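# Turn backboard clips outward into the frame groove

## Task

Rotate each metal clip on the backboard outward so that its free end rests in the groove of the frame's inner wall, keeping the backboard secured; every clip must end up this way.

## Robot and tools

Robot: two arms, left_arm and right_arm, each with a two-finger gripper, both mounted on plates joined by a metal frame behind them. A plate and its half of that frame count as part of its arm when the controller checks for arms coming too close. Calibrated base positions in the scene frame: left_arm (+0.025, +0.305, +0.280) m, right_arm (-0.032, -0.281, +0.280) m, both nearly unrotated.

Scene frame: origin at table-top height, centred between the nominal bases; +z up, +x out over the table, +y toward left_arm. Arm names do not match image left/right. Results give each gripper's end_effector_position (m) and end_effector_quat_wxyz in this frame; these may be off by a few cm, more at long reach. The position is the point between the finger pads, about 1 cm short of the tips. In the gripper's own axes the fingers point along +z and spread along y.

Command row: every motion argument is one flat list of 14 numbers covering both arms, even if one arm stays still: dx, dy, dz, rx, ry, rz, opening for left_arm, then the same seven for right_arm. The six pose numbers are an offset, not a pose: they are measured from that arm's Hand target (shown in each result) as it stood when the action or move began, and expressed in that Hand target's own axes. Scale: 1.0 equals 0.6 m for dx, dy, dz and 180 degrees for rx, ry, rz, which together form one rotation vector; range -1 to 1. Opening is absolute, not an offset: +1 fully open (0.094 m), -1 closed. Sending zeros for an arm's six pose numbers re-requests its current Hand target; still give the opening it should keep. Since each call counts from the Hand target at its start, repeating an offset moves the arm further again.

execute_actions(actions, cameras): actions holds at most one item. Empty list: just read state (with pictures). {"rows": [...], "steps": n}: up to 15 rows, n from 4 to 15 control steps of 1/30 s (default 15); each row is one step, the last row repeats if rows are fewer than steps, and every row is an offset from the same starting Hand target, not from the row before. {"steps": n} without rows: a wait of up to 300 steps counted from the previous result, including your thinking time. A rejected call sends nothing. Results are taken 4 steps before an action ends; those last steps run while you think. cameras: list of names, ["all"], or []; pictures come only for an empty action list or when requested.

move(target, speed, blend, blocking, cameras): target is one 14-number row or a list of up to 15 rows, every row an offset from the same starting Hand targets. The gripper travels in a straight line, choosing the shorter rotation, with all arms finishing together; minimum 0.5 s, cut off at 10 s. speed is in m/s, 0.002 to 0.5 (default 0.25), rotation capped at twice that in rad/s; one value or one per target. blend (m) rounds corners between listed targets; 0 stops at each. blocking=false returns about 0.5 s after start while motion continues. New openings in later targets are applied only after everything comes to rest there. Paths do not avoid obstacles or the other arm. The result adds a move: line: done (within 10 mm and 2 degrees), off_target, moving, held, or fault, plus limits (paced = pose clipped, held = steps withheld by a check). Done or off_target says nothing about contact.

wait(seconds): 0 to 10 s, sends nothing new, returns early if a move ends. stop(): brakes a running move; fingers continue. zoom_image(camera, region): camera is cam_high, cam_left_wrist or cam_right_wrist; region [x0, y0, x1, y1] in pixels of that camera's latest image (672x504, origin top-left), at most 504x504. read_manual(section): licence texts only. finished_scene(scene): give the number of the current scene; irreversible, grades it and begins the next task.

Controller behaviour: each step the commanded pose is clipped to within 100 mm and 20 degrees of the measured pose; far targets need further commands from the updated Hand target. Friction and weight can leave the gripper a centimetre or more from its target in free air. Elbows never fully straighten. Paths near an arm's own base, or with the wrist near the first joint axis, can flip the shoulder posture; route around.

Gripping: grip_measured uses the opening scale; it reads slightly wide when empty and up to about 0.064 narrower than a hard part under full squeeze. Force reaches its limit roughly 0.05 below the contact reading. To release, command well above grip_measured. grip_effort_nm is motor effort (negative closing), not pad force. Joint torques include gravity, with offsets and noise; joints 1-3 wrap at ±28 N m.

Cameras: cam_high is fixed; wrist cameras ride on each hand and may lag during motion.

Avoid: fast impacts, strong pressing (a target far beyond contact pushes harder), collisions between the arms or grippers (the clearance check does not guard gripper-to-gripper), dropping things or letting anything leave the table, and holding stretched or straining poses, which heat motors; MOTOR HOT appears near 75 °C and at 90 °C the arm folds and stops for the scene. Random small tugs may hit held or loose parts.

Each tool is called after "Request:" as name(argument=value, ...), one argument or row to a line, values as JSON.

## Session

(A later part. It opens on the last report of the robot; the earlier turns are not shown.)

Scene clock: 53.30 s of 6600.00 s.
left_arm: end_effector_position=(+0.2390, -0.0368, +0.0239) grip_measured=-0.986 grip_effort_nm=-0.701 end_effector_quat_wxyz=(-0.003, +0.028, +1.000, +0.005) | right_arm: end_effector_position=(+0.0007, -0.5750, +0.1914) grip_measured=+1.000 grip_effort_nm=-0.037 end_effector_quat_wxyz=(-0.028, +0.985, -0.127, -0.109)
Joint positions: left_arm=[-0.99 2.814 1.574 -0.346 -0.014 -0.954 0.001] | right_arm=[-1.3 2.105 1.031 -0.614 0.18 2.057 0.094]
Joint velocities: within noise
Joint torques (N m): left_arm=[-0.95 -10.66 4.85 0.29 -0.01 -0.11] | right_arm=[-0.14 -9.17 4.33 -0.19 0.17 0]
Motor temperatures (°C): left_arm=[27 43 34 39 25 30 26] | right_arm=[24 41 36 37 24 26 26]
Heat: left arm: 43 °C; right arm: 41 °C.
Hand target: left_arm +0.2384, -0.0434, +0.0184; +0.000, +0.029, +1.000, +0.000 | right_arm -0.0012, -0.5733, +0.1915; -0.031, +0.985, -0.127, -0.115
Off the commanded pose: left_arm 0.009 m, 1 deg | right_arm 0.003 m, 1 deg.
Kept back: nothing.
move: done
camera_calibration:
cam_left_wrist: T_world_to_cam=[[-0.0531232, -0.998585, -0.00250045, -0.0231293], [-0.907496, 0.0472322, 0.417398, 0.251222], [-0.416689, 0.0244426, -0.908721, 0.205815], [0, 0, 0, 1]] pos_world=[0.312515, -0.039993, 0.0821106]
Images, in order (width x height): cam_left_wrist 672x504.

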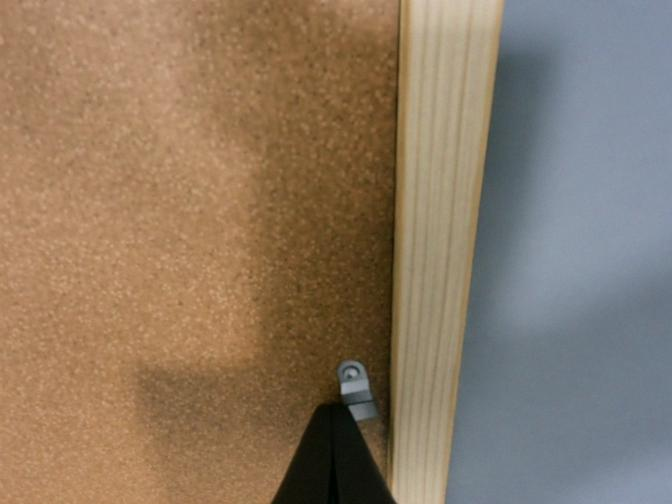

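Request:
move(
  target=[
    [0,-0.008,0,0,0,0,-1, 0,0,0,0,0,0,1],
  ],
  speed=0.06,
  cameras=["cam_left_wrist"],
)

Request:
zoom_image(
  camera="cam_left_wrist",
  region=[290, 320, 450, 440],
)

Scene clock: 54.23 s of 6600.00 s.
left_arm: end_effector_position=(+0.2385, -0.0410, +0.0240) grip_measured=-0.986 grip_effort_nm=-0.701 end_effector_quat_wxyz=(-0.003, +0.028, +1.000, +0.006) | right_arm: end_effector_position=(+0.0007, -0.5750, +0.1914) grip_measured=+1.000 grip_effort_nm=-0.032 end_effector_quat_wxyz=(-0.028, +0.985, -0.127, -0.109)
Joint positions: left_arm=[-0.997 2.822 1.596 -0.362 -0.015 -0.961 0.001] | right_arm=[-1.3 2.105 1.031 -0.614 0.18 2.057 0.094]
Joint velocities: within noise
Joint torques (N m): left_arm=[-0.94 -10.71 4.97 0.3 0.01 -0.11] | right_arm=[-0.12 -8.98 4.27 -0.22 0.16 0]
Motor temperatures (°C): left_arm=[27 43 34 39 25 30 26] | right_arm=[24 41 36 36 24 26 26]
Heat: left arm: 43 °C; right arm: 41 °C.
Hand target: left_arm +0.2380, -0.0481, +0.0183; +0.000, +0.029, +1.000, +0.000 | right_arm -0.0012, -0.5733, +0.1915; -0.031, +0.985, -0.127, -0.115
Off the commanded pose: left_arm 0.009 m, 1 deg | right_arm 0.003 m, 1 deg.
Kept back: nothing.
move: done
camera_calibration:
cam_left_wrist: T_world_to_cam=[[-0.0531585, -0.998576, -0.00448075, -0.0272768], [-0.907404, 0.0464308, 0.417688, 0.250881], [-0.416885, 0.0262695, -0.90858, 0.205871], [0, 0, 0, 1]] pos_world=[0.312024, -0.0442947, 0.0821381]
Images, in order (width x height): cam_left_wrist 672x504.

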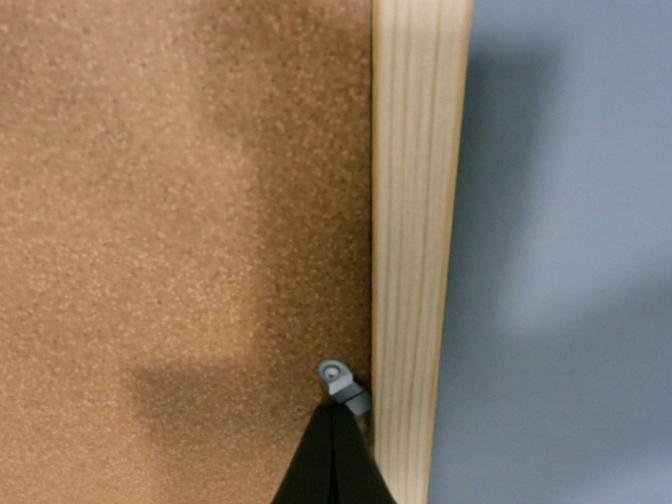

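Scaled by 3.150 from the camera's 672x504 image, which has a finer 960x720 frame.

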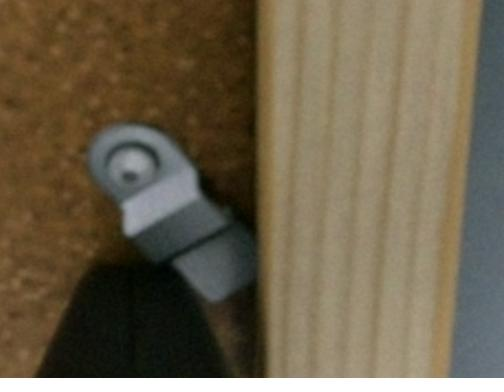

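Request:
move(
  target=[
    [0,-0.006,0,0,0,0,-1, 0,0,0,0,0,0,1],
    [-0.01,-0.006,0,0,0,0,-1, 0,0,0,0,0,0,1],
  ],
  speed=0.06,
  cameras=["cam_left_wrist"],
)

Request:
zoom_image(
  camera="cam_left_wrist",
  region=[270, 320, 430, 440],
)

Scene clock: 55.17 s of 6600.00 s.
left_arm: end_effector_position=(+0.2406, -0.0476, +0.0241) grip_measured=-0.986 grip_effort_nm=-0.701 end_effector_quat_wxyz=(-0.003, +0.028, +1.000, +0.006) | right_arm: end_effector_position=(+0.0007, -0.5750, +0.1914) grip_measured=+1.000 grip_effort_nm=-0.037 end_effector_quat_wxyz=(-0.028, +0.985, -0.127, -0.109)
Joint positions: left_arm=[-1.001 2.836 1.636 -0.387 -0.015 -0.965 0.001] | right_arm=[-1.3 2.105 1.031 -0.614 0.18 2.057 0.094]
Joint velocities: within noise
Joint torques (N m): left_arm=[-0.03 -10.84 5.19 0.28 0.01 -0.02] | right_arm=[-0.08 -9.1 4.38 -0.2 0.2 0]
Motor temperatures (°C): left_arm=[27 43 34 39 25 30 26] | right_arm=[24 41 36 36 24 25 26]
Heat: left arm: 43 °C; right arm: 41 °C.
Hand target: left_arm +0.2438, -0.0520, +0.0183; +0.000, +0.029, +1.000, +0.000 | right_arm -0.0012, -0.5733, +0.1915; -0.031, +0.985, -0.127, -0.115
Off the commanded pose: left_arm 0.008 m, 1 deg | right_arm 0.003 m, 1 deg.
Kept back: nothing.
move: done
camera_calibration:
cam_left_wrist: T_world_to_cam=[[-0.0539115, -0.998537, -0.00405258, -0.0335335], [-0.907705, 0.0473153, 0.416933, 0.253165], [-0.416132, 0.026156, -0.908928, 0.206856], [0, 0, 0, 1]] pos_world=[0.314071, -0.0508735, 0.0823279]
Images, in order (width x height): cam_left_wrist 672x504.

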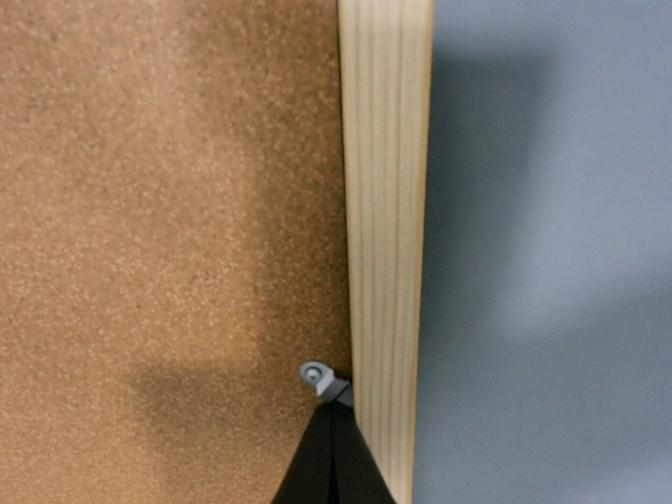

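Scaled by 3.150 from the camera's 672x504 image, which has a finer 960x720 frame.

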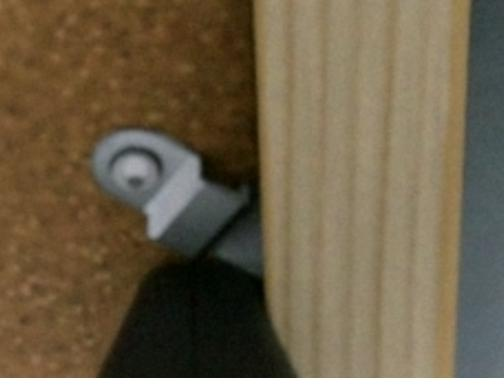

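Request:
move(
  target=[
    [0.02,0.008,0,0,0,0,-1, 0,0,0,0,0,0,1],
    [0.02,0.01,-0.06,0,0,0,-1, 0,0,0,0,0,0,1],
    [-0.019,0.0207,-0.0612,0,0,0.482,-0.45, 0,0,0,0,0,0,1],
  ],
  speed=[0.1,0.1,0.4],
  cameras=["cam_left_wrist"],
)

Scene clock: 59.33 s of 6600.00 s.
left_arm: end_effector_position=(+0.2495, -0.0342, +0.0490) grip_measured=-0.453 grip_effort_nm=0.159 end_effector_quat_wxyz=(-0.007, +0.707, +0.707, +0.003) | right_arm: end_effector_position=(+0.0007, -0.5750, +0.1914) grip_measured=+1.000 grip_effort_nm=-0.032 end_effector_quat_wxyz=(-0.028, +0.985, -0.127, -0.109)
Joint positions: left_arm=[-0.967 2.742 1.555 -0.401 -0.016 0.584 0.026] | right_arm=[-1.3 2.105 1.031 -0.614 0.18 2.057 0.094]
Joint velocities: within noise
Joint torques (N m): left_arm=[0.27 -13.35 4.83 0.07 0.01 0.03] | right_arm=[-0.09 -8.94 4.31 -0.19 0.19 -0.05]
Motor temperatures (°C): left_arm=[27 43 34 39 25 30 26] | right_arm=[24 41 36 36 24 25 26]
Heat: left arm: 43 °C; right arm: 41 °C.
Hand target: left_arm +0.2560, -0.0404, +0.0551; +0.000, +0.708, +0.707, +0.000 | right_arm -0.0012, -0.5733, +0.1915; -0.031, +0.985, -0.127, -0.115
Off the commanded pose: left_arm 0.011 m, 1 deg | right_arm 0.003 m, 1 deg.
Kept back: nothing.
move: off_target (left_arm); target 3's new opening was sent with left_arm's hand 0.011 m and 1 deg from that target
camera_calibration:
cam_left_wrist: T_world_to_cam=[[-0.999916, -0.00287686, 0.0126744, 0.24963], [0.00276711, 0.905712, 0.423885, 0.0521372], [-0.0126988, 0.423885, -0.905627, 0.145621], [0, 0, 0, 1]] pos_world=[0.251314, -0.10823, 0.106614]
Images, in order (width x height): cam_left_wrist 672x504.

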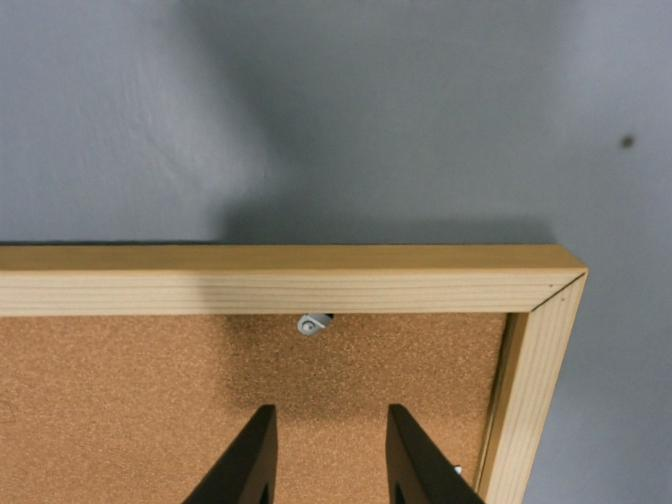

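Request:
move(
  target=[
    [-0.001,-0.0025,0.033,0,0,0,-0.49, 0,0,0,0,0,0,1],
  ],
  speed=0.06,
  cameras=["cam_left_wrist"],
)

Scene clock: 61.37 s of 6600.00 s.
left_arm: end_effector_position=(+0.2504, -0.0359, +0.0387) grip_measured=-0.487 grip_effort_nm=-0.115 end_effector_quat_wxyz=(-0.007, +0.707, +0.707, +0.003) | right_arm: end_effector_position=(+0.0007, -0.5750, +0.1914) grip_measured=+1.000 grip_effort_nm=-0.032 end_effector_quat_wxyz=(-0.028, +0.985, -0.127, -0.109)
Joint positions: left_arm=[-0.967 2.78 1.584 -0.393 -0.016 0.584 0.024] | right_arm=[-1.3 2.105 1.031 -0.614 0.18 2.057 0.094]
Joint velocities: within noise
Joint torques (N m): left_arm=[-0.01 -11.32 4.88 0.28 0.02 -0.01] | right_arm=[-0.1 -9.07 4.37 -0.19 0.18 -0.03]
Motor temperatures (°C): left_arm=[27 42 34 38 25 30 26] | right_arm=[24 41 36 36 24 25 26]
Heat: left arm: 42 °C; right arm: 41 °C.
Hand target: left_arm +0.2544, -0.0409, +0.0352; +0.000, +0.708, +0.707, +0.000 | right_arm -0.0012, -0.5733, +0.1915; -0.031, +0.985, -0.127, -0.115
Off the commanded pose: left_arm 0.007 m, 1 deg | right_arm 0.003 m, 1 deg.
Kept back: nothing.
move: done
camera_calibration:
cam_left_wrist: T_world_to_cam=[[-0.99991, -0.00287483, 0.0130931, 0.250652], [0.00295479, 0.905442, 0.42446, 0.0579108], [-0.0130753, 0.424461, -0.905352, 0.137077], [0, 0, 0, 1]] pos_world=[0.25225, -0.109898, 0.0962405]
Images, in order (width x height): cam_left_wrist 672x504.

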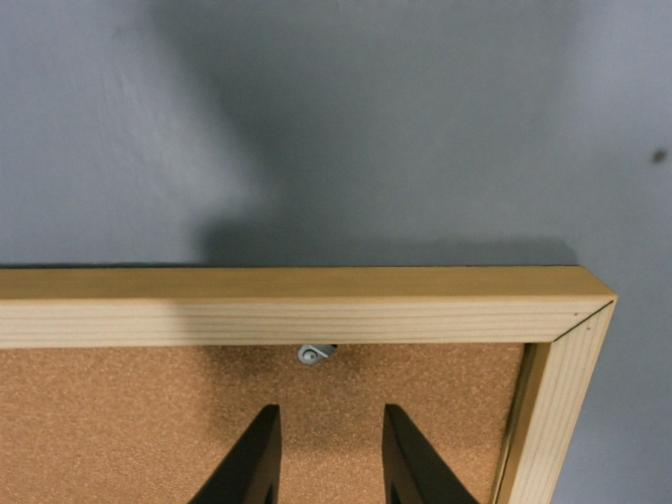

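Request:
move(
  target=[
    [-0.005,0.010,0.006,0,0,0,-0.49, 0,0,0,0,0,0,1],
  ],
  speed=0.06,
  cameras=["cam_left_wrist"],
)

Scene clock: 62.30 s of 6600.00 s.
left_arm: end_effector_position=(+0.2589, -0.0445, +0.0367) grip_measured=-0.487 grip_effort_nm=-0.115 end_effector_quat_wxyz=(+0.004, +0.707, +0.708, +0.001) | right_arm: end_effector_position=(+0.0007, -0.5750, +0.1914) grip_measured=+1.000 grip_effort_nm=-0.037 end_effector_quat_wxyz=(-0.028, +0.985, -0.127, -0.109)
Joint positions: left_arm=[-0.961 2.801 1.627 -0.393 -0.016 0.588 0.024] | right_arm=[-1.3 2.105 1.031 -0.614 0.18 2.057 0.094]
Joint velocities: within noise
Joint torques (N m): left_arm=[0.2 -11.15 4.97 0.15 0.03 0.04] | right_arm=[-0.13 -9.03 4.34 -0.18 0.2 -0.02]
Motor temperatures (°C): left_arm=[27 42 34 38 25 29 26] | right_arm=[24 41 36 36 24 25 26]
Heat: left arm: 42 °C; right arm: 41 °C.
Hand target: left_arm +0.2605, -0.0439, +0.0316; +0.000, +0.708, +0.707, +0.000 | right_arm -0.0012, -0.5733, +0.1915; -0.031, +0.985, -0.127, -0.115
Off the commanded pose: left_arm 0.005 m, 0 deg | right_arm 0.003 m, 1 deg.
Kept back: nothing.
move: done
camera_calibration:
cam_left_wrist: T_world_to_cam=[[-0.999989, -0.00456732, 0.000985829, 0.259588], [-0.00376841, 0.913084, 0.407755, 0.0692187], [-0.00276249, 0.407747, -0.913091, 0.135941], [0, 0, 0, 1]] pos_world=[0.260222, -0.117446, 0.0956461]
Images, in order (width x height): cam_left_wrist 672x504.

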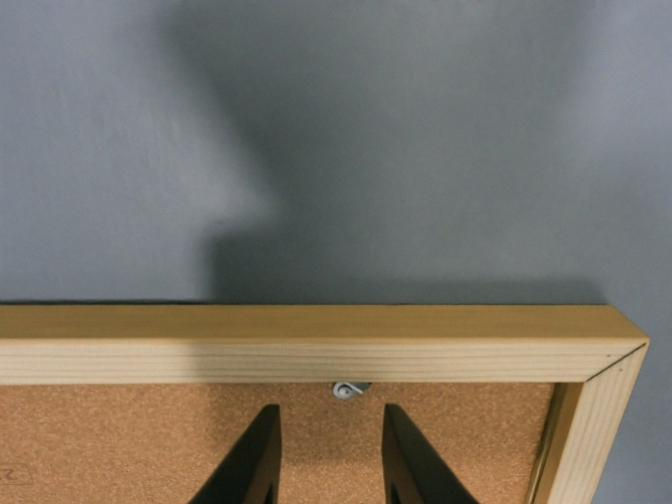

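Request:
move(
  target=[
    [0.003,-0.004,0.010,0,0,0,-0.49, 0,0,0,0,0,0,1],
  ],
  speed=0.06,
  cameras=["cam_left_wrist"],
)

Scene clock: 63.27 s of 6600.00 s.
left_arm: end_effector_position=(+0.2562, -0.0404, +0.0312) grip_measured=-0.487 grip_effort_nm=-0.110 end_effector_quat_wxyz=(-0.003, +0.707, +0.707, +0.002) | right_arm: end_effector_position=(+0.0007, -0.5750, +0.1914) grip_measured=+1.000 grip_effort_nm=-0.037 end_effector_quat_wxyz=(-0.028, +0.985, -0.127, -0.109)
Joint positions: left_arm=[-0.961 2.814 1.627 -0.393 -0.016 0.589 0.024] | right_arm=[-1.3 2.105 1.031 -0.614 0.18 2.057 0.094]
Joint velocities: within noise
Joint torques (N m): left_arm=[0.01 -11.21 4.42 0.29 0.02 0.01] | right_arm=[-0.23 -9.01 4.41 -0.22 0.17 -0.03]
Motor temperatures (°C): left_arm=[27 42 34 38 25 29 26] | right_arm=[24 41 36 36 24 25 26]
Heat: left arm: 42 °C; right arm: 41 °C.
Hand target: left_arm +0.2581, -0.0422, +0.0257; +0.001, +0.708, +0.707, +0.000 | right_arm -0.0012, -0.5733, +0.1915; -0.031, +0.985, -0.127, -0.115
Off the commanded pose: left_arm 0.006 m, 0 deg | right_arm 0.003 m, 1 deg.
Kept back: nothing.
move: done
camera_calibration:
cam_left_wrist: T_world_to_cam=[[-0.999958, -0.0036771, 0.0083657, 0.256617], [0.00015517, 0.908504, 0.417875, 0.0662443], [-0.00913685, 0.417859, -0.908466, 0.131186], [0, 0, 0, 1]] pos_world=[0.257795, -0.114057, 0.0893496]
Images, in order (width x height): cam_left_wrist 672x504.

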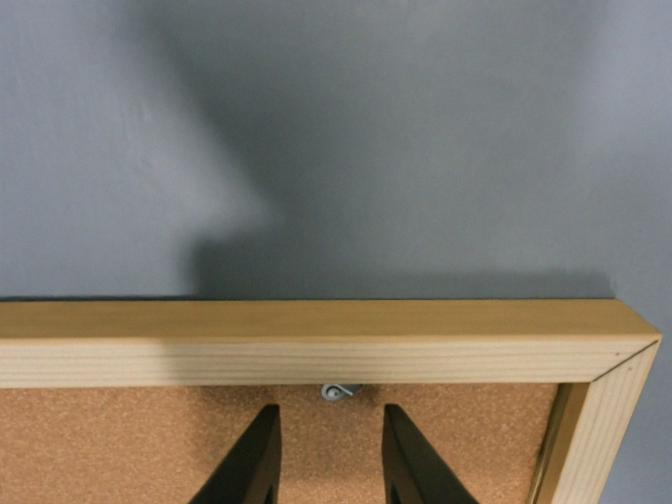

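Request:
move(
  target=[
    [-0.001,0.0015,0.0135,0,0,0,-0.49, 0,0,0,0,0,0,1],
  ],
  speed=0.05,
  cameras=["cam_left_wrist"],
)

Request:
zoom_image(
  camera="cam_left_wrist",
  region=[250, 350, 410, 470],
)

Scene clock: 64.20 s of 6600.00 s.
left_arm: end_effector_position=(+0.2562, -0.0407, +0.0242) grip_measured=-0.487 grip_effort_nm=-0.105 end_effector_quat_wxyz=(-0.003, +0.707, +0.707, +0.002) | right_arm: end_effector_position=(+0.0007, -0.5750, +0.1914) grip_measured=+1.000 grip_effort_nm=-0.037 end_effector_quat_wxyz=(-0.028, +0.985, -0.127, -0.109)
Joint positions: left_arm=[-0.961 2.838 1.645 -0.388 -0.016 0.589 0.024] | right_arm=[-1.3 2.105 1.031 -0.614 0.18 2.057 0.094]
Joint velocities: within noise
Joint torques (N m): left_arm=[0.12 -10.85 4.74 0.31 0.02 0.02] | right_arm=[-0.24 -9.02 4.55 -0.2 0.2 0]
Motor temperatures (°C): left_arm=[27 42 34 38 25 29 26] | right_arm=[24 41 36 36 24 25 26]
Heat: left arm: 42 °C; right arm: 41 °C.
Hand target: left_arm +0.2590, -0.0427, +0.0176; +0.000, +0.708, +0.707, +0.000 | right_arm -0.0012, -0.5733, +0.1915; -0.031, +0.985, -0.127, -0.115
Off the commanded pose: left_arm 0.008 m, 1 deg | right_arm 0.003 m, 1 deg.
Kept back: nothing.
move: done
camera_calibration:
cam_left_wrist: T_world_to_cam=[[-0.999951, -0.00366776, 0.00920958, 0.25673], [0.000528855, 0.907974, 0.419027, 0.0692727], [-0.00989895, 0.419011, -0.907927, 0.125196], [0, 0, 0, 1]] pos_world=[0.25792, -0.114414, 0.0822769]
Images, in order (width x height): cam_left_wrist 672x504.

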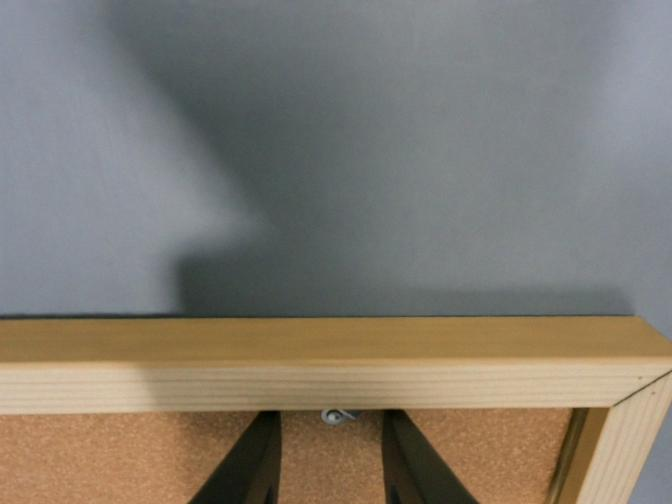

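Scaled by 3.150 from the camera's 672x504 image, which has a finer 960x720 frame.

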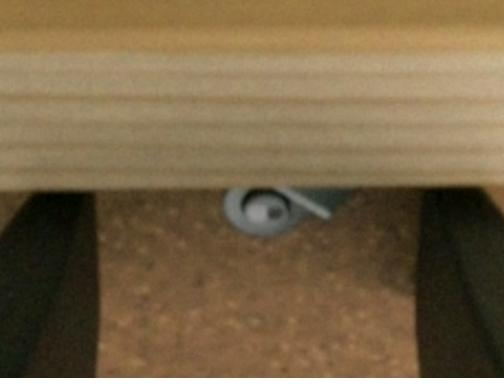

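Request:
move(
  target=[
    [0,0,0,0,0,0,-0.78, 0,0,0,0,0,0,1],
  ],
  cameras=["cam_left_wrist"],
)

Request:
zoom_image(
  camera="cam_left_wrist",
  region=[250, 350, 410, 470],
)

Request:
move(
  target=[
    [0,0,0,0,0,0,-0.86, 0,0,0,0,0,0,1],
  ],
  cameras=["cam_left_wrist"],
)

Request:
zoom_image(
  camera="cam_left_wrist",
  region=[250, 350, 410, 470],
)

Scene clock: 65.13 s of 6600.00 s.
left_arm: end_effector_position=(+0.2562, -0.0409, +0.0242) grip_measured=-0.777 grip_effort_nm=-0.120 end_effector_quat_wxyz=(-0.003, +0.707, +0.707, +0.002) | right_arm: end_effector_position=(+0.0007, -0.5750, +0.1914) grip_measured=+1.000 grip_effort_nm=-0.027 end_effector_quat_wxyz=(-0.028, +0.985, -0.127, -0.109)
Joint positions: left_arm=[-0.961 2.838 1.645 -0.388 -0.015 0.589 0.01] | right_arm=[-1.3 2.105 1.031 -0.614 0.18 2.057 0.094]
Joint velocities: within noise
Joint torques (N m): left_arm=[0.1 -10.85 4.72 0.31 0.01 0.02] | right_arm=[0.18 -9.16 4.4 -0.16 0.2 -0.01]
Motor temperatures (°C): left_arm=[27 42 34 38 25 29 26] | right_arm=[24 41 36 36 24 25 26]
Heat: left arm: 42 °C; right arm: 41 °C.
Hand target: left_arm +0.2590, -0.0427, +0.0176; +0.000, +0.708, +0.707, +0.000 | right_arm -0.0012, -0.5733, +0.1915; -0.031, +0.985, -0.127, -0.115
Off the commanded pose: left_arm 0.007 m, 0 deg | right_arm 0.003 m, 1 deg.
Kept back: nothing.
move: done
camera_calibration:
cam_left_wrist: T_world_to_cam=[[-0.999947, -0.00367149, 0.00963423, 0.256658], [0.000695793, 0.908284, 0.418353, 0.0693996], [-0.0102866, 0.418338, -0.908233, 0.125338], [0, 0, 0, 1]] pos_world=[0.257885, -0.114526, 0.0823298]
Images, in order (width x height): cam_left_wrist 672x504.

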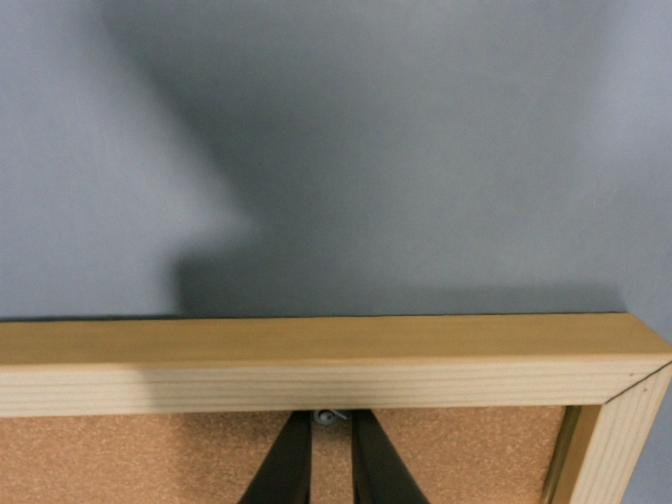

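Scaled by 3.150 from the camera's 672x504 image, which has a finer 960x720 frame.

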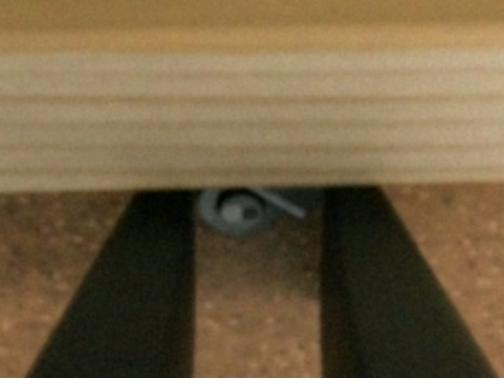

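Scene clock: 65.83 s of 6600.00 s.
left_arm: end_effector_position=(+0.2562, -0.0411, +0.0244) grip_measured=-0.857 grip_effort_nm=-0.129 end_effector_quat_wxyz=(-0.003, +0.707, +0.707, +0.001) | right_arm: end_effector_position=(+0.0007, -0.5750, +0.1914) grip_measured=+1.000 grip_effort_nm=-0.042 end_effector_quat_wxyz=(-0.028, +0.985, -0.127, -0.109)
Joint positions: left_arm=[-0.961 2.838 1.646 -0.389 -0.014 0.589 0.007] | right_arm=[-1.3 2.105 1.031 -0.614 0.18 2.057 0.094]
Joint velocities: within noise
Joint torques (N m): left_arm=[0.13 -10.86 4.66 0.32 0 0] | right_arm=[0.02 -9.07 4.46 -0.15 0.23 0]
Motor temperatures (°C): left_arm=[27 42 34 38 25 29 26] | right_arm=[24 41 36 36 24 25 26]
Heat: left arm: 42 °C; right arm: 41 °C.
Hand target: left_arm +0.2590, -0.0426, +0.0175; +0.000, +0.708, +0.707, +0.000 | right_arm -0.0012, -0.5733, +0.1915; -0.031, +0.985, -0.127, -0.115
Off the commanded pose: left_arm 0.008 m, 0 deg | right_arm 0.003 m, 1 deg.
Kept back: nothing.
move: done
camera_calibration:
cam_left_wrist: T_world_to_cam=[[-0.999942, -0.00329126, 0.0102723, 0.256673], [0.00130358, 0.908462, 0.417966, 0.0694352], [-0.0107077, 0.417955, -0.908404, 0.1257], [0, 0, 0, 1]] pos_world=[0.257914, -0.114771, 0.0825278]
Images, in order (width x height): cam_left_wrist 672x504.

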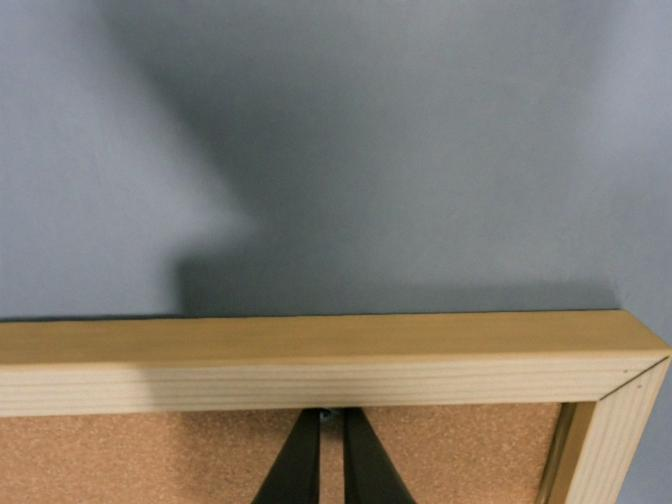

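Scaled by 3.150 from the camera's 672x504 image, which has a finer 960x720 frame.

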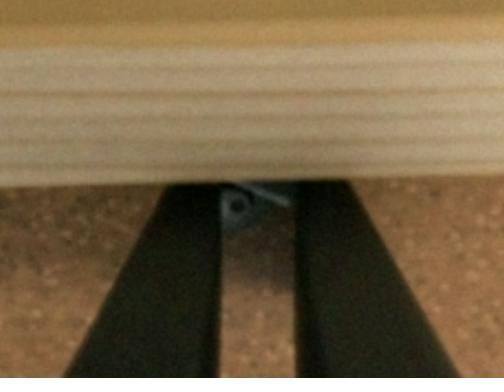

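Request:
move(
  target=[
    [0,0,0,0,0,0,-0.89, 0,0,0,0,0,0,1],
  ],
  cameras=["cam_left_wrist"],
)

Request:
zoom_image(
  camera="cam_left_wrist",
  region=[290, 380, 370, 440],
)

Scene clock: 66.77 s of 6600.00 s.
left_arm: end_effector_position=(+0.2561, -0.0412, +0.0244) grip_measured=-0.886 grip_effort_nm=-0.188 end_effector_quat_wxyz=(-0.003, +0.707, +0.707, +0.001) | right_arm: end_effector_position=(+0.0007, -0.5750, +0.1914) grip_measured=+1.000 grip_effort_nm=-0.037 end_effector_quat_wxyz=(-0.028, +0.985, -0.127, -0.109)
Joint positions: left_arm=[-0.961 2.838 1.646 -0.389 -0.014 0.589 0.005] | right_arm=[-1.3 2.105 1.031 -0.614 0.18 2.057 0.094]
Joint velocities: within noise
Joint torques (N m): left_arm=[0.12 -10.86 4.66 0.31 0 0] | right_arm=[0.05 -8.96 4.26 -0.24 0.19 0.02]
Motor temperatures (°C): left_arm=[27 42 34 38 25 29 26] | right_arm=[24 41 36 36 24 25 26]
Heat: left arm: 42 °C; right arm: 41 °C.
Hand target: left_arm +0.2590, -0.0427, +0.0175; +0.000, +0.708, +0.707, +0.000 | right_arm -0.0012, -0.5733, +0.1915; -0.031, +0.985, -0.127, -0.115
Off the commanded pose: left_arm 0.008 m, 0 deg | right_arm 0.003 m, 1 deg.
Kept back: nothing.
move: done
camera_calibration:
cam_left_wrist: T_world_to_cam=[[-0.999939, -0.00329177, 0.0105901, 0.256608], [0.00143359, 0.90855, 0.417773, 0.0694447], [-0.0109968, 0.417763, -0.90849, 0.125783], [0, 0, 0, 1]] pos_world=[0.257876, -0.114797, 0.0825428]
Images, in order (width x height): cam_left_wrist 672x504.

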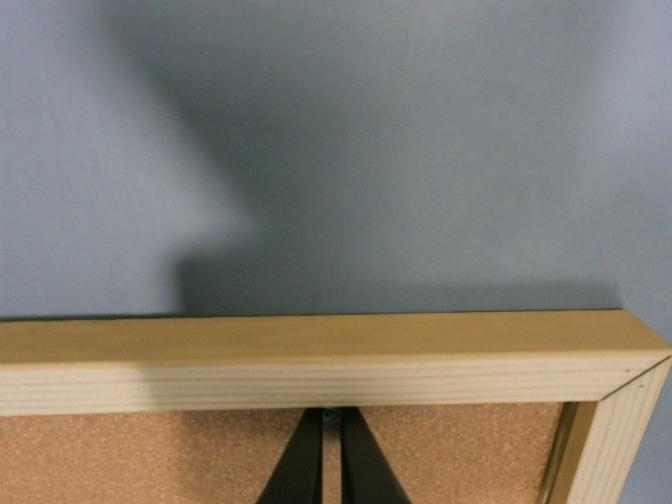

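Scaled by 6.300 from the camera's 672x504 image, which has a finer 960x720 frame.

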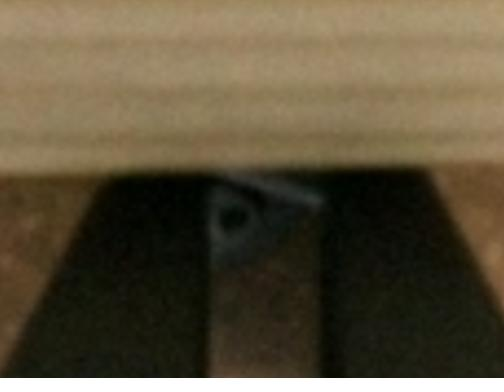

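Request:
move(
  target=[
    [0,0,0,0,0,0,-0.93, 0,0,0,0,0,0,1],
  ],
  cameras=[],
)

Request:
move(
  target=[
    [0,0,0,0,0,0,-0.49, 0,0,0,0,0,0,1],
    [0,0,-0.025,0,0,0,-0.49, 0,0,0,0,0,0,1],
  ],
  speed=0.1,
  cameras=["cam_left_wrist"],
)

Request:
zoom_image(
  camera="cam_left_wrist",
  region=[290, 350, 370, 410],
)

Scene clock: 67.70 s of 6600.00 s.
left_arm: end_effector_position=(+0.2563, -0.0411, +0.0244) grip_measured=-0.923 grip_effort_nm=-0.339 end_effector_quat_wxyz=(-0.003, +0.707, +0.707, +0.001) | right_arm: end_effector_position=(+0.0007, -0.5750, +0.1914) grip_measured=+1.000 grip_effort_nm=-0.037 end_effector_quat_wxyz=(-0.028, +0.985, -0.127, -0.109)
Joint positions: left_arm=[-0.961 2.838 1.646 -0.389 -0.015 0.589 0.004] | right_arm=[-1.3 2.105 1.031 -0.614 0.18 2.057 0.094]
Joint velocities: within noise
Joint torques (N m): left_arm=[0.12 -10.89 4.67 0.32 0.01 0.01] | right_arm=[0.06 -8.94 4.41 -0.2 0.21 0]
Motor temperatures (°C): left_arm=[27 42 34 38 25 29 26] | right_arm=[24 41 36 36 24 25 26]
Heat: left arm: 42 °C; right arm: 41 °C.
Hand target: left_arm +0.2589, -0.0427, +0.0175; +0.000, +0.708, +0.707, +0.000 | right_arm -0.0012, -0.5733, +0.1915; -0.031, +0.985, -0.127, -0.115
Off the commanded pose: left_arm 0.008 m, 0 deg | right_arm 0.003 m, 1 deg.
Kept back: nothing.
move: done
No camera images: "cameras" was empty.

Scene clock: 69.10 s of 6600.00 s.
left_arm: end_effector_position=(+0.2562, -0.0412, +0.0241) grip_measured=-0.493 grip_effort_nm=0.159 end_effector_quat_wxyz=(-0.003, +0.707, +0.707, +0.001) | right_arm: end_effector_position=(+0.0007, -0.5750, +0.1914) grip_measured=+1.000 grip_effort_nm=-0.037 end_effector_quat_wxyz=(-0.028, +0.985, -0.127, -0.109)
Joint positions: left_arm=[-0.961 2.839 1.646 -0.387 -0.014 0.59 0.024] | right_arm=[-1.3 2.105 1.031 -0.614 0.18 2.057 0.094]
Joint velocities: within noise
Joint torques (N m): left_arm=[0.06 -15.2 2.59 0.12 0 0] | right_arm=[-0.1 -9.07 4.18 -0.16 0.2 -0.03]
Motor temperatures (°C): left_arm=[27 42 34 38 25 29 26] | right_arm=[24 41 36 36 24 25 26]
Heat: left arm: 42 °C; right arm: 41 °C.
Hand target: left_arm +0.2588, -0.0426, +0.0325; +0.000, +0.708, +0.706, +0.000 | right_arm -0.0012, -0.5733, +0.1915; -0.031, +0.985, -0.127, -0.115
Off the commanded pose: left_arm 0.009 m, 0 deg | right_arm 0.003 m, 1 deg.
Kept back: nothing.
move: done
camera_calibration:
cam_left_wrist: T_world_to_cam=[[-0.999947, -0.00291366, 0.00985241, 0.256752], [0.00146465, 0.908726, 0.41739, 0.0696193], [-0.0101693, 0.417382, -0.908674, 0.125301], [0, 0, 0, 1]] pos_world=[0.257911, -0.114815, 0.0822697]
Images, in order (width x height): cam_left_wrist 672x504.

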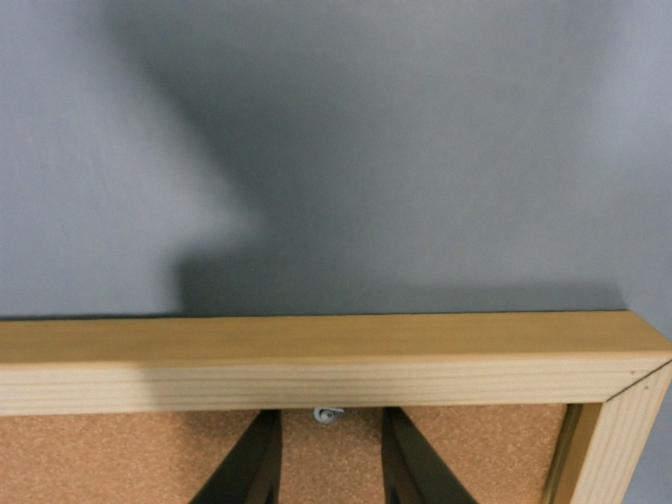

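Scaled by 6.300 from the camera's 672x504 image, which has a finer 960x720 frame.

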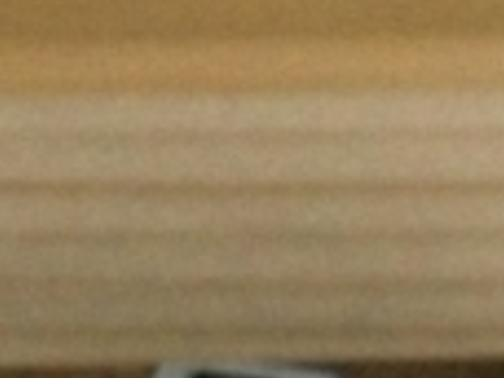

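Request:
zoom_image(
  camera="cam_left_wrist",
  region=[290, 390, 370, 450],
)

Request:
move(
  target=[
    [-0.01,0,-0.08,0,0,0,-0.49, 0,0,0,0,0,0,1],
    [0.06,0,-0.1,0,0,0,-0.49, 0,0,0,0,0,0,1],
  ],
  speed=0.15,
  cameras=["cam_left_wrist"],
)

Scaled by 6.300 from the camera's 672x504 image, which has a finer 960x720 frame.

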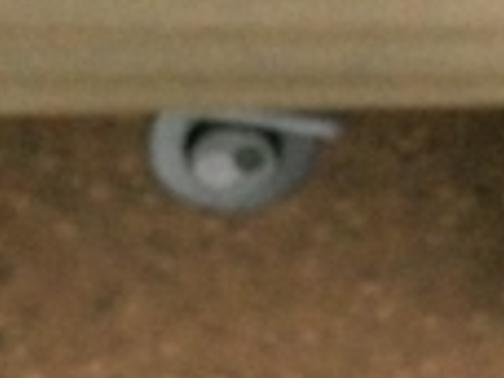

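Scene clock: 70.67 s of 6600.00 s.
left_arm: end_effector_position=(+0.2549, +0.0013, +0.0831) grip_measured=-0.493 grip_effort_nm=0.159 end_effector_quat_wxyz=(-0.017, +0.704, +0.710, +0.004) | right_arm: end_effector_position=(+0.0007, -0.5750, +0.1914) grip_measured=+1.000 grip_effort_nm=-0.037 end_effector_quat_wxyz=(-0.028, +0.985, -0.127, -0.109)
Joint positions: left_arm=[-0.904 2.588 1.39 -0.409 -0.016 0.637 0.024] | right_arm=[-1.3 2.105 1.031 -0.614 0.18 2.057 0.094]
Joint velocities: within noise
Joint torques (N m): left_arm=[-0.51 -14.57 2.69 0.26 0.01 0.03] | right_arm=[-0.1 -9.02 4.21 -0.18 0.19 0.01]
Motor temperatures (°C): left_arm=[27 42 34 38 25 29 26] | right_arm=[24 41 36 36 24 25 26]
Heat: left arm: 42 °C; right arm: 41 °C.
Hand target: left_arm +0.2591, -0.0067, +0.0926; +0.001, +0.708, +0.707, +0.000 | right_arm -0.0012, -0.5733, +0.1915; -0.031, +0.985, -0.127, -0.115
Off the commanded pose: left_arm 0.013 m, 2 deg | right_arm 0.003 m, 1 deg.
Kept back: nothing.
move: off_target (left_arm)
camera_calibration:
cam_left_wrist: T_world_to_cam=[[-0.999603, -0.012456, 0.0252776, 0.253573], [-0.000129396, 0.899026, 0.437894, 0.00503468], [-0.0281796, 0.437717, -0.898671, 0.164891], [0, 0, 0, 1]] pos_world=[0.25812, -0.0735434, 0.139568]
Images, in order (width x height): cam_left_wrist 672x504.

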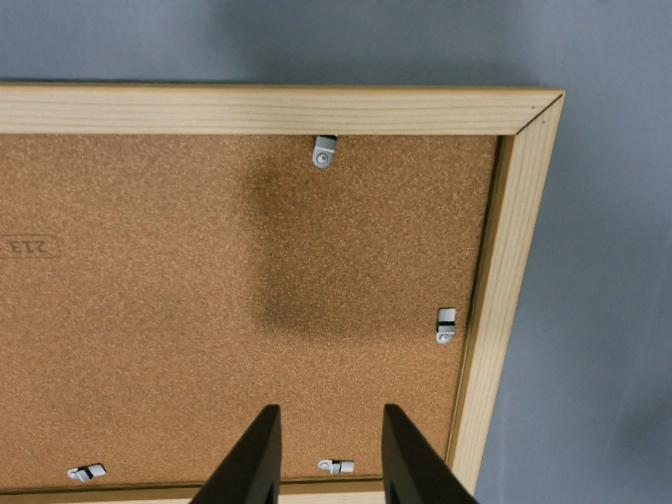

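Request:
zoom_image(
  camera="cam_left_wrist",
  region=[285, 115, 365, 175],
)

Scaled by 6.300 from the camera's 672x504 image, which has a finer 960x720 frame.

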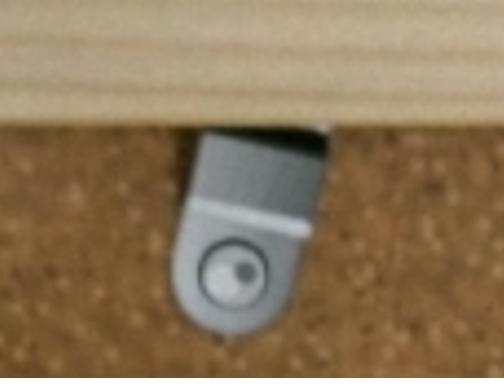

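Request:
move(
  target=[
    [0.0445,-0.0718,0.06,0,0,0,-1, 0,0,0,0,0,0,1],
    [0.0223,-0.0672,0.0977,0,0,0,-1, 0,0,0,0,0,0,1],
  ],
  speed=0.12,
  cameras=["cam_left_wrist"],
)

Scene clock: 72.90 s of 6600.00 s.
left_arm: end_effector_position=(+0.2170, +0.0135, +0.0373) grip_measured=-0.986 grip_effort_nm=-0.711 end_effector_quat_wxyz=(-0.007, +0.709, +0.705, +0.003) | right_arm: end_effector_position=(+0.0007, -0.5750, +0.1914) grip_measured=+1.000 grip_effort_nm=-0.032 end_effector_quat_wxyz=(-0.028, +0.985, -0.127, -0.109)
Joint positions: left_arm=[-0.969 2.674 1.26 -0.175 -0.016 0.587 0.001] | right_arm=[-1.3 2.105 1.031 -0.614 0.18 2.057 0.094]
Joint velocities: within noise
Joint torques (N m): left_arm=[-0.59 -9.87 3.64 0.3 0.02 -0.12] | right_arm=[-0.1 -8.92 4.3 -0.19 0.2 0]
Motor temperatures (°C): left_arm=[27 43 33 38 25 29 26] | right_arm=[23 41 36 36 24 25 26]
Heat: left arm: 43 °C; right arm: 41 °C.
Hand target: left_arm +0.2187, +0.0066, +0.0339; +0.001, +0.708, +0.707, +0.000 | right_arm -0.0012, -0.5733, +0.1915; -0.031, +0.985, -0.127, -0.115
Off the commanded pose: left_arm 0.008 m, 1 deg | right_arm 0.003 m, 1 deg.
Kept back: nothing.
move: done
camera_calibration:
cam_left_wrist: T_world_to_cam=[[-0.999907, 0.00170417, 0.0135312, 0.217288], [0.00729404, 0.905162, 0.425004, 0.012939], [-0.0115236, 0.425063, -0.905091, 0.114081], [0, 0, 0, 1]] pos_world=[0.218488, -0.0605739, 0.0948146]
Images, in order (width x height): cam_left_wrist 672x504.

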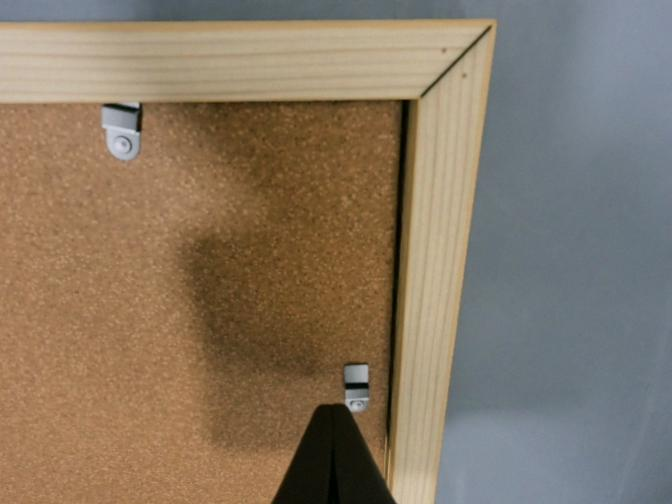

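Request:
move(
  target=[
    [-0.008,0.006,0.010,0,0,0,-1, 0,0,0,0,0,0,1],
    [-0.006,0.0045,0.024,0,0,0,-1, 0,0,0,0,0,0,1],
  ],
  speed=0.06,
  cameras=["cam_left_wrist"],
)

Request:
zoom_image(
  camera="cam_left_wrist",
  region=[290, 320, 450, 440],
)

Scene clock: 74.10 s of 6600.00 s.
left_arm: end_effector_position=(+0.2202, +0.0083, +0.0233) grip_measured=-0.986 grip_effort_nm=-0.706 end_effector_quat_wxyz=(-0.006, +0.708, +0.706, +0.002) | right_arm: end_effector_position=(+0.0007, -0.5750, +0.1914) grip_measured=+1.000 grip_effort_nm=-0.042 end_effector_quat_wxyz=(-0.028, +0.985, -0.127, -0.109)
Joint positions: left_arm=[-0.969 2.73 1.312 -0.167 -0.016 0.586 0.001] | right_arm=[-1.3 2.105 1.031 -0.614 0.18 2.057 0.094]
Joint velocities: within noise
Joint torques (N m): left_arm=[-0.5 -9.99 3.45 0.3 0.02 -0.1] | right_arm=[-0.14 -9.07 4.46 -0.19 0.17 -0.03]
Motor temperatures (°C): left_arm=[27 43 33 38 25 29 26] | right_arm=[23 41 36 35 24 25 26]
Heat: left arm: 43 °C; right arm: 41 °C.
Hand target: left_arm +0.2214, +0.0031, +0.0195; +0.000, +0.708, +0.707, +0.000 | right_arm -0.0012, -0.5733, +0.1915; -0.031, +0.985, -0.127, -0.115
Off the commanded pose: left_arm 0.007 m, 1 deg | right_arm 0.003 m, 1 deg.
Kept back: nothing.
move: done
camera_calibration:
cam_left_wrist: T_world_to_cam=[[-0.999932, 0.000549953, 0.0116259, 0.220782], [0.00540989, 0.906382, 0.422424, 0.0240577], [-0.0103052, 0.422458, -0.906324, 0.103532], [0, 0, 0, 1]] pos_world=[0.221704, -0.0656648, 0.0811041]
Images, in order (width x height): cam_left_wrist 672x504.

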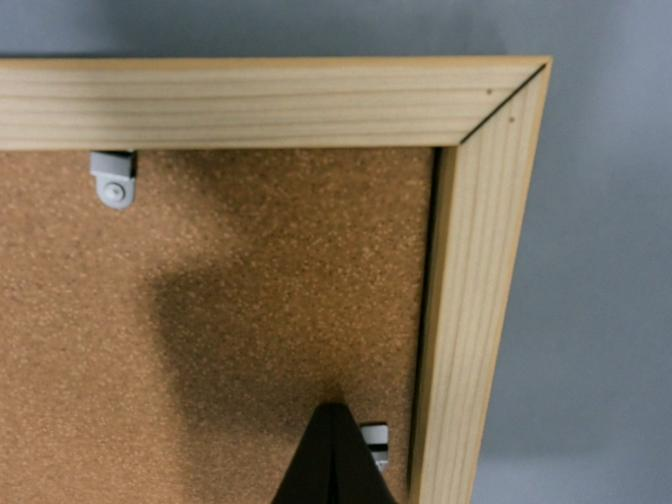

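Scaled by 3.150 from the camera's 672x504 image, which has a finer 960x720 frame.

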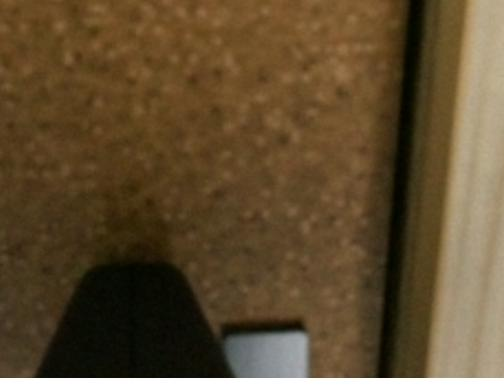

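Request:
move(
  target=[
    [-0.009,0.002,-0.003,0,0,0,-1, 0,0,0,0,0,0,1],
    [-0.009,-0.016,-0.001,0,0,0,-1, 0,0,0,0,0,0,1],
  ],
  speed=0.05,
  cameras=["cam_left_wrist"],
)

Request:
zoom_image(
  camera="cam_left_wrist",
  region=[290, 350, 450, 470],
)

Scene clock: 75.10 s of 6600.00 s.
left_arm: end_effector_position=(+0.2169, -0.0072, +0.0257) grip_measured=-0.986 grip_effort_nm=-0.701 end_effector_quat_wxyz=(+0.006, +0.710, +0.705, +0.000) | right_arm: end_effector_position=(+0.0007, -0.5750, +0.1914) grip_measured=+1.000 grip_effort_nm=-0.032 end_effector_quat_wxyz=(-0.028, +0.985, -0.127, -0.109)
Joint positions: left_arm=[-0.999 2.73 1.334 -0.166 -0.016 0.559 0.001] | right_arm=[-1.3 2.105 1.031 -0.614 0.18 2.057 0.094]
Joint velocities: within noise
Joint torques (N m): left_arm=[-0.54 -10.39 1.68 0.33 0.02 -0.1] | right_arm=[-0.17 -9.09 4.34 -0.19 0.24 0]
Motor temperatures (°C): left_arm=[27 43 33 38 25 29 26] | right_arm=[23 41 36 35 24 25 26]
Heat: left arm: 43 °C; right arm: 41 °C.
Hand target: left_arm +0.2118, -0.0023, +0.0201; +0.000, +0.708, +0.707, +0.000 | right_arm -0.0012, -0.5733, +0.1915; -0.031, +0.985, -0.127, -0.115
Off the commanded pose: left_arm 0.009 m, 1 deg | right_arm 0.003 m, 1 deg.
Kept back: nothing.
move: done
camera_calibration:
cam_left_wrist: T_world_to_cam=[[-0.99999, 0.00414733, -0.00146245, 0.217799], [0.00320302, 0.914758, 0.40399, 0.0380496], [0.00301327, 0.403981, -0.914762, 0.109372], [0, 0, 0, 1]] pos_world=[0.217345, -0.0798936, 0.0849961]
Images, in order (width x height): cam_left_wrist 672x504.

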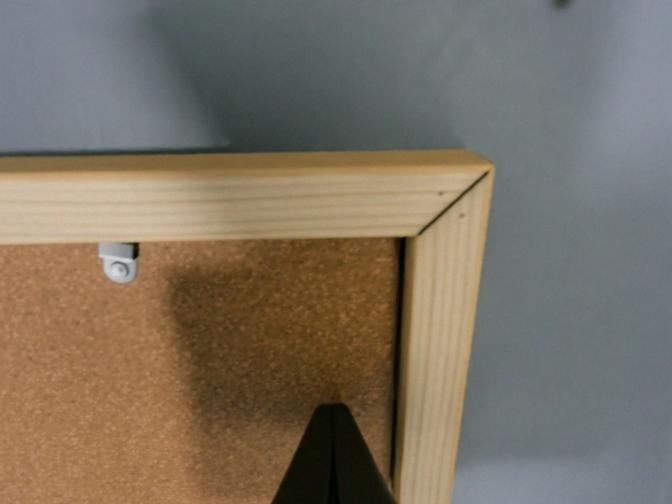

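Scaled by 3.150 from the camera's 672x504 image, which has a finer 960x720 frame.

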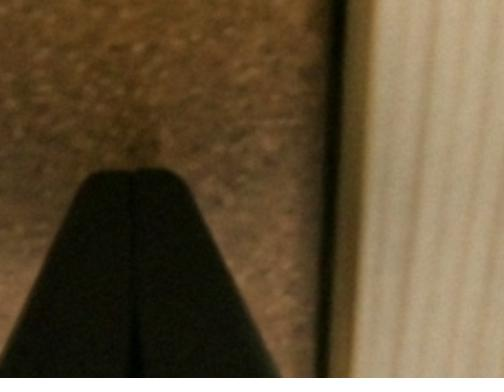

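Request:
move(
  target=[
    [0.01,0.012,-0.045,0,0,0,-1, 0,0,0,0,0,0,1],
    [0.0352,0.0103,-0.0415,0,0,-0.5,-1, 0,0,0,0,0,0,1],
    [0.0172,0.0187,-0.0148,0,0,-0.5,-1, 0,0,0,0,0,0,1],
  ],
  speed=[0.1,0.4,0.06],
  cameras=["cam_left_wrist"],
)

Scene clock: 78.83 s of 6600.00 s.
left_arm: end_effector_position=(+0.2236, +0.0076, +0.0340) grip_measured=-0.987 grip_effort_nm=-0.691 end_effector_quat_wxyz=(+0.001, +0.004, +1.000, -0.003) | right_arm: end_effector_position=(+0.0007, -0.5750, +0.1914) grip_measured=+1.000 grip_effort_nm=-0.032 end_effector_quat_wxyz=(-0.028, +0.985, -0.127, -0.109)
Joint positions: left_arm=[-0.96 2.69 1.281 -0.159 -0.011 -0.972 0.001] | right_arm=[-1.3 2.105 1.031 -0.614 0.18 2.057 0.094]
Joint velocities: within noise
Joint torques (N m): left_arm=[-0.28 -9.7 3.23 0.23 -0.03 -0.11] | right_arm=[-0.2 -9.1 4.34 -0.19 0.2 0.01]
Motor temperatures (°C): left_arm=[27 43 33 38 25 29 26] | right_arm=[23 41 36 35 24 25 26]
Heat: left arm: 43 °C; right arm: 41 °C.
Hand target: left_arm +0.2229, +0.0081, +0.0289; +0.000, +0.001, +1.000, +0.000 | right_arm -0.0012, -0.5733, +0.1915; -0.031, +0.985, -0.127, -0.115
Off the commanded pose: left_arm 0.005 m, 0 deg | right_arm 0.003 m, 1 deg.
Kept back: nothing.
move: done
camera_calibration:
cam_left_wrist: T_world_to_cam=[[-0.00487986, -0.999898, 0.013451, 0.009106], [-0.911878, 0.00997034, 0.410341, 0.232442], [-0.410433, -0.0102633, -0.911833, 0.206414], [0, 0, 0, 1]] pos_world=[0.296722, 0.00890603, 0.0927127]
Images, in order (width x height): cam_left_wrist 672x504.

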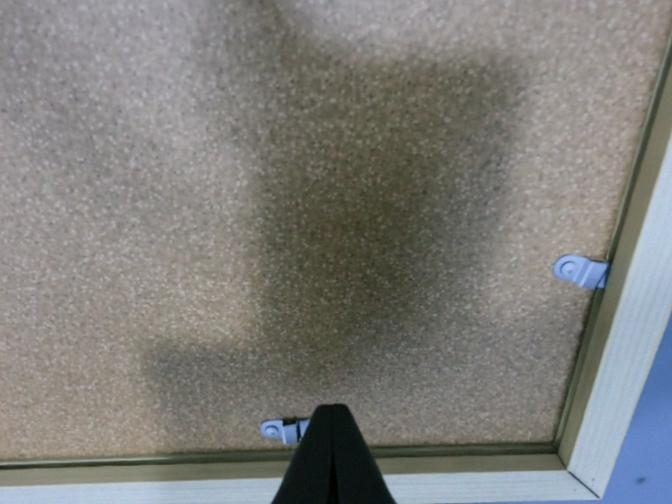

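Request:
move(
  target=[
    [-0.004,0.006,0.0165,0,0,0,-1, 0,0,0,0,0,0,1],
  ],
  speed=0.05,
  cameras=["cam_left_wrist"],
)

Request:
zoom_image(
  camera="cam_left_wrist",
  region=[240, 360, 400, 480],
)

Scene clock: 79.90 s of 6600.00 s.
left_arm: end_effector_position=(+0.2224, +0.0121, +0.0245) grip_measured=-0.987 grip_effort_nm=-0.701 end_effector_quat_wxyz=(-0.002, +0.001, +1.000, +0.001) | right_arm: end_effector_position=(+0.0007, -0.5750, +0.1914) grip_measured=+1.000 grip_effort_nm=-0.027 end_effector_quat_wxyz=(-0.028, +0.985, -0.127, -0.109)
Joint positions: left_arm=[-0.955 2.72 1.289 -0.147 -0.011 -0.973 0.001] | right_arm=[-1.3 2.105 1.031 -0.614 0.18 2.057 0.094]
Joint velocities: within noise
Joint torques (N m): left_arm=[0.24 -9.55 3.28 0.3 -0.03 0] | right_arm=[-0.09 -9.09 4.36 -0.19 0.22 0.01]
Motor temperatures (°C): left_arm=[27 42 33 38 25 29 26] | right_arm=[23 41 36 35 24 25 26]
Heat: left arm: 42 °C; right arm: 41 °C.
Hand target: left_arm +0.2255, +0.0117, +0.0190; +0.000, +0.001, +1.000, +0.000 | right_arm -0.0012, -0.5733, +0.1915; -0.031, +0.985, -0.127, -0.115
Off the commanded pose: left_arm 0.006 m, 0 deg | right_arm 0.003 m, 1 deg.
Kept back: nothing.
move: done
camera_calibration:
cam_left_wrist: T_world_to_cam=[[0.000759587, -0.999987, 0.00509102, 0.0126931], [-0.909379, 0.00142696, 0.415967, 0.234646], [-0.415969, -0.00494563, -0.909365, 0.198434], [0, 0, 0, 1]] pos_world=[0.295915, 0.0133395, 0.0827796]
Images, in order (width x height): cam_left_wrist 672x504.

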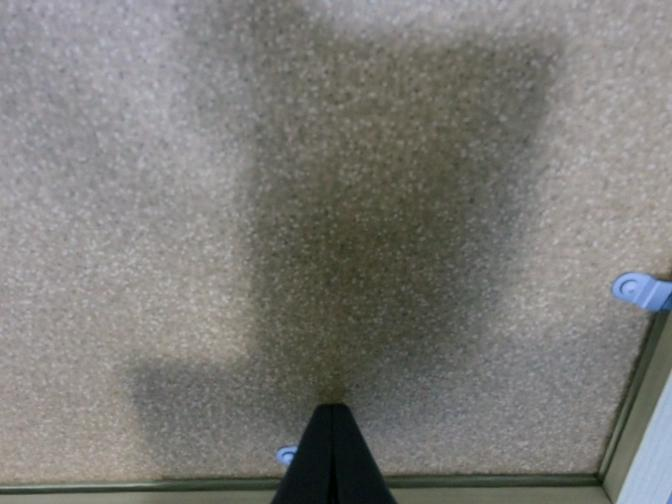

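Scaled by 3.150 from the camera's 672x504 image, which has a finer 960x720 frame.

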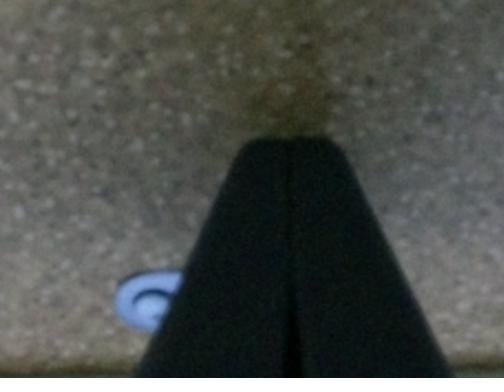

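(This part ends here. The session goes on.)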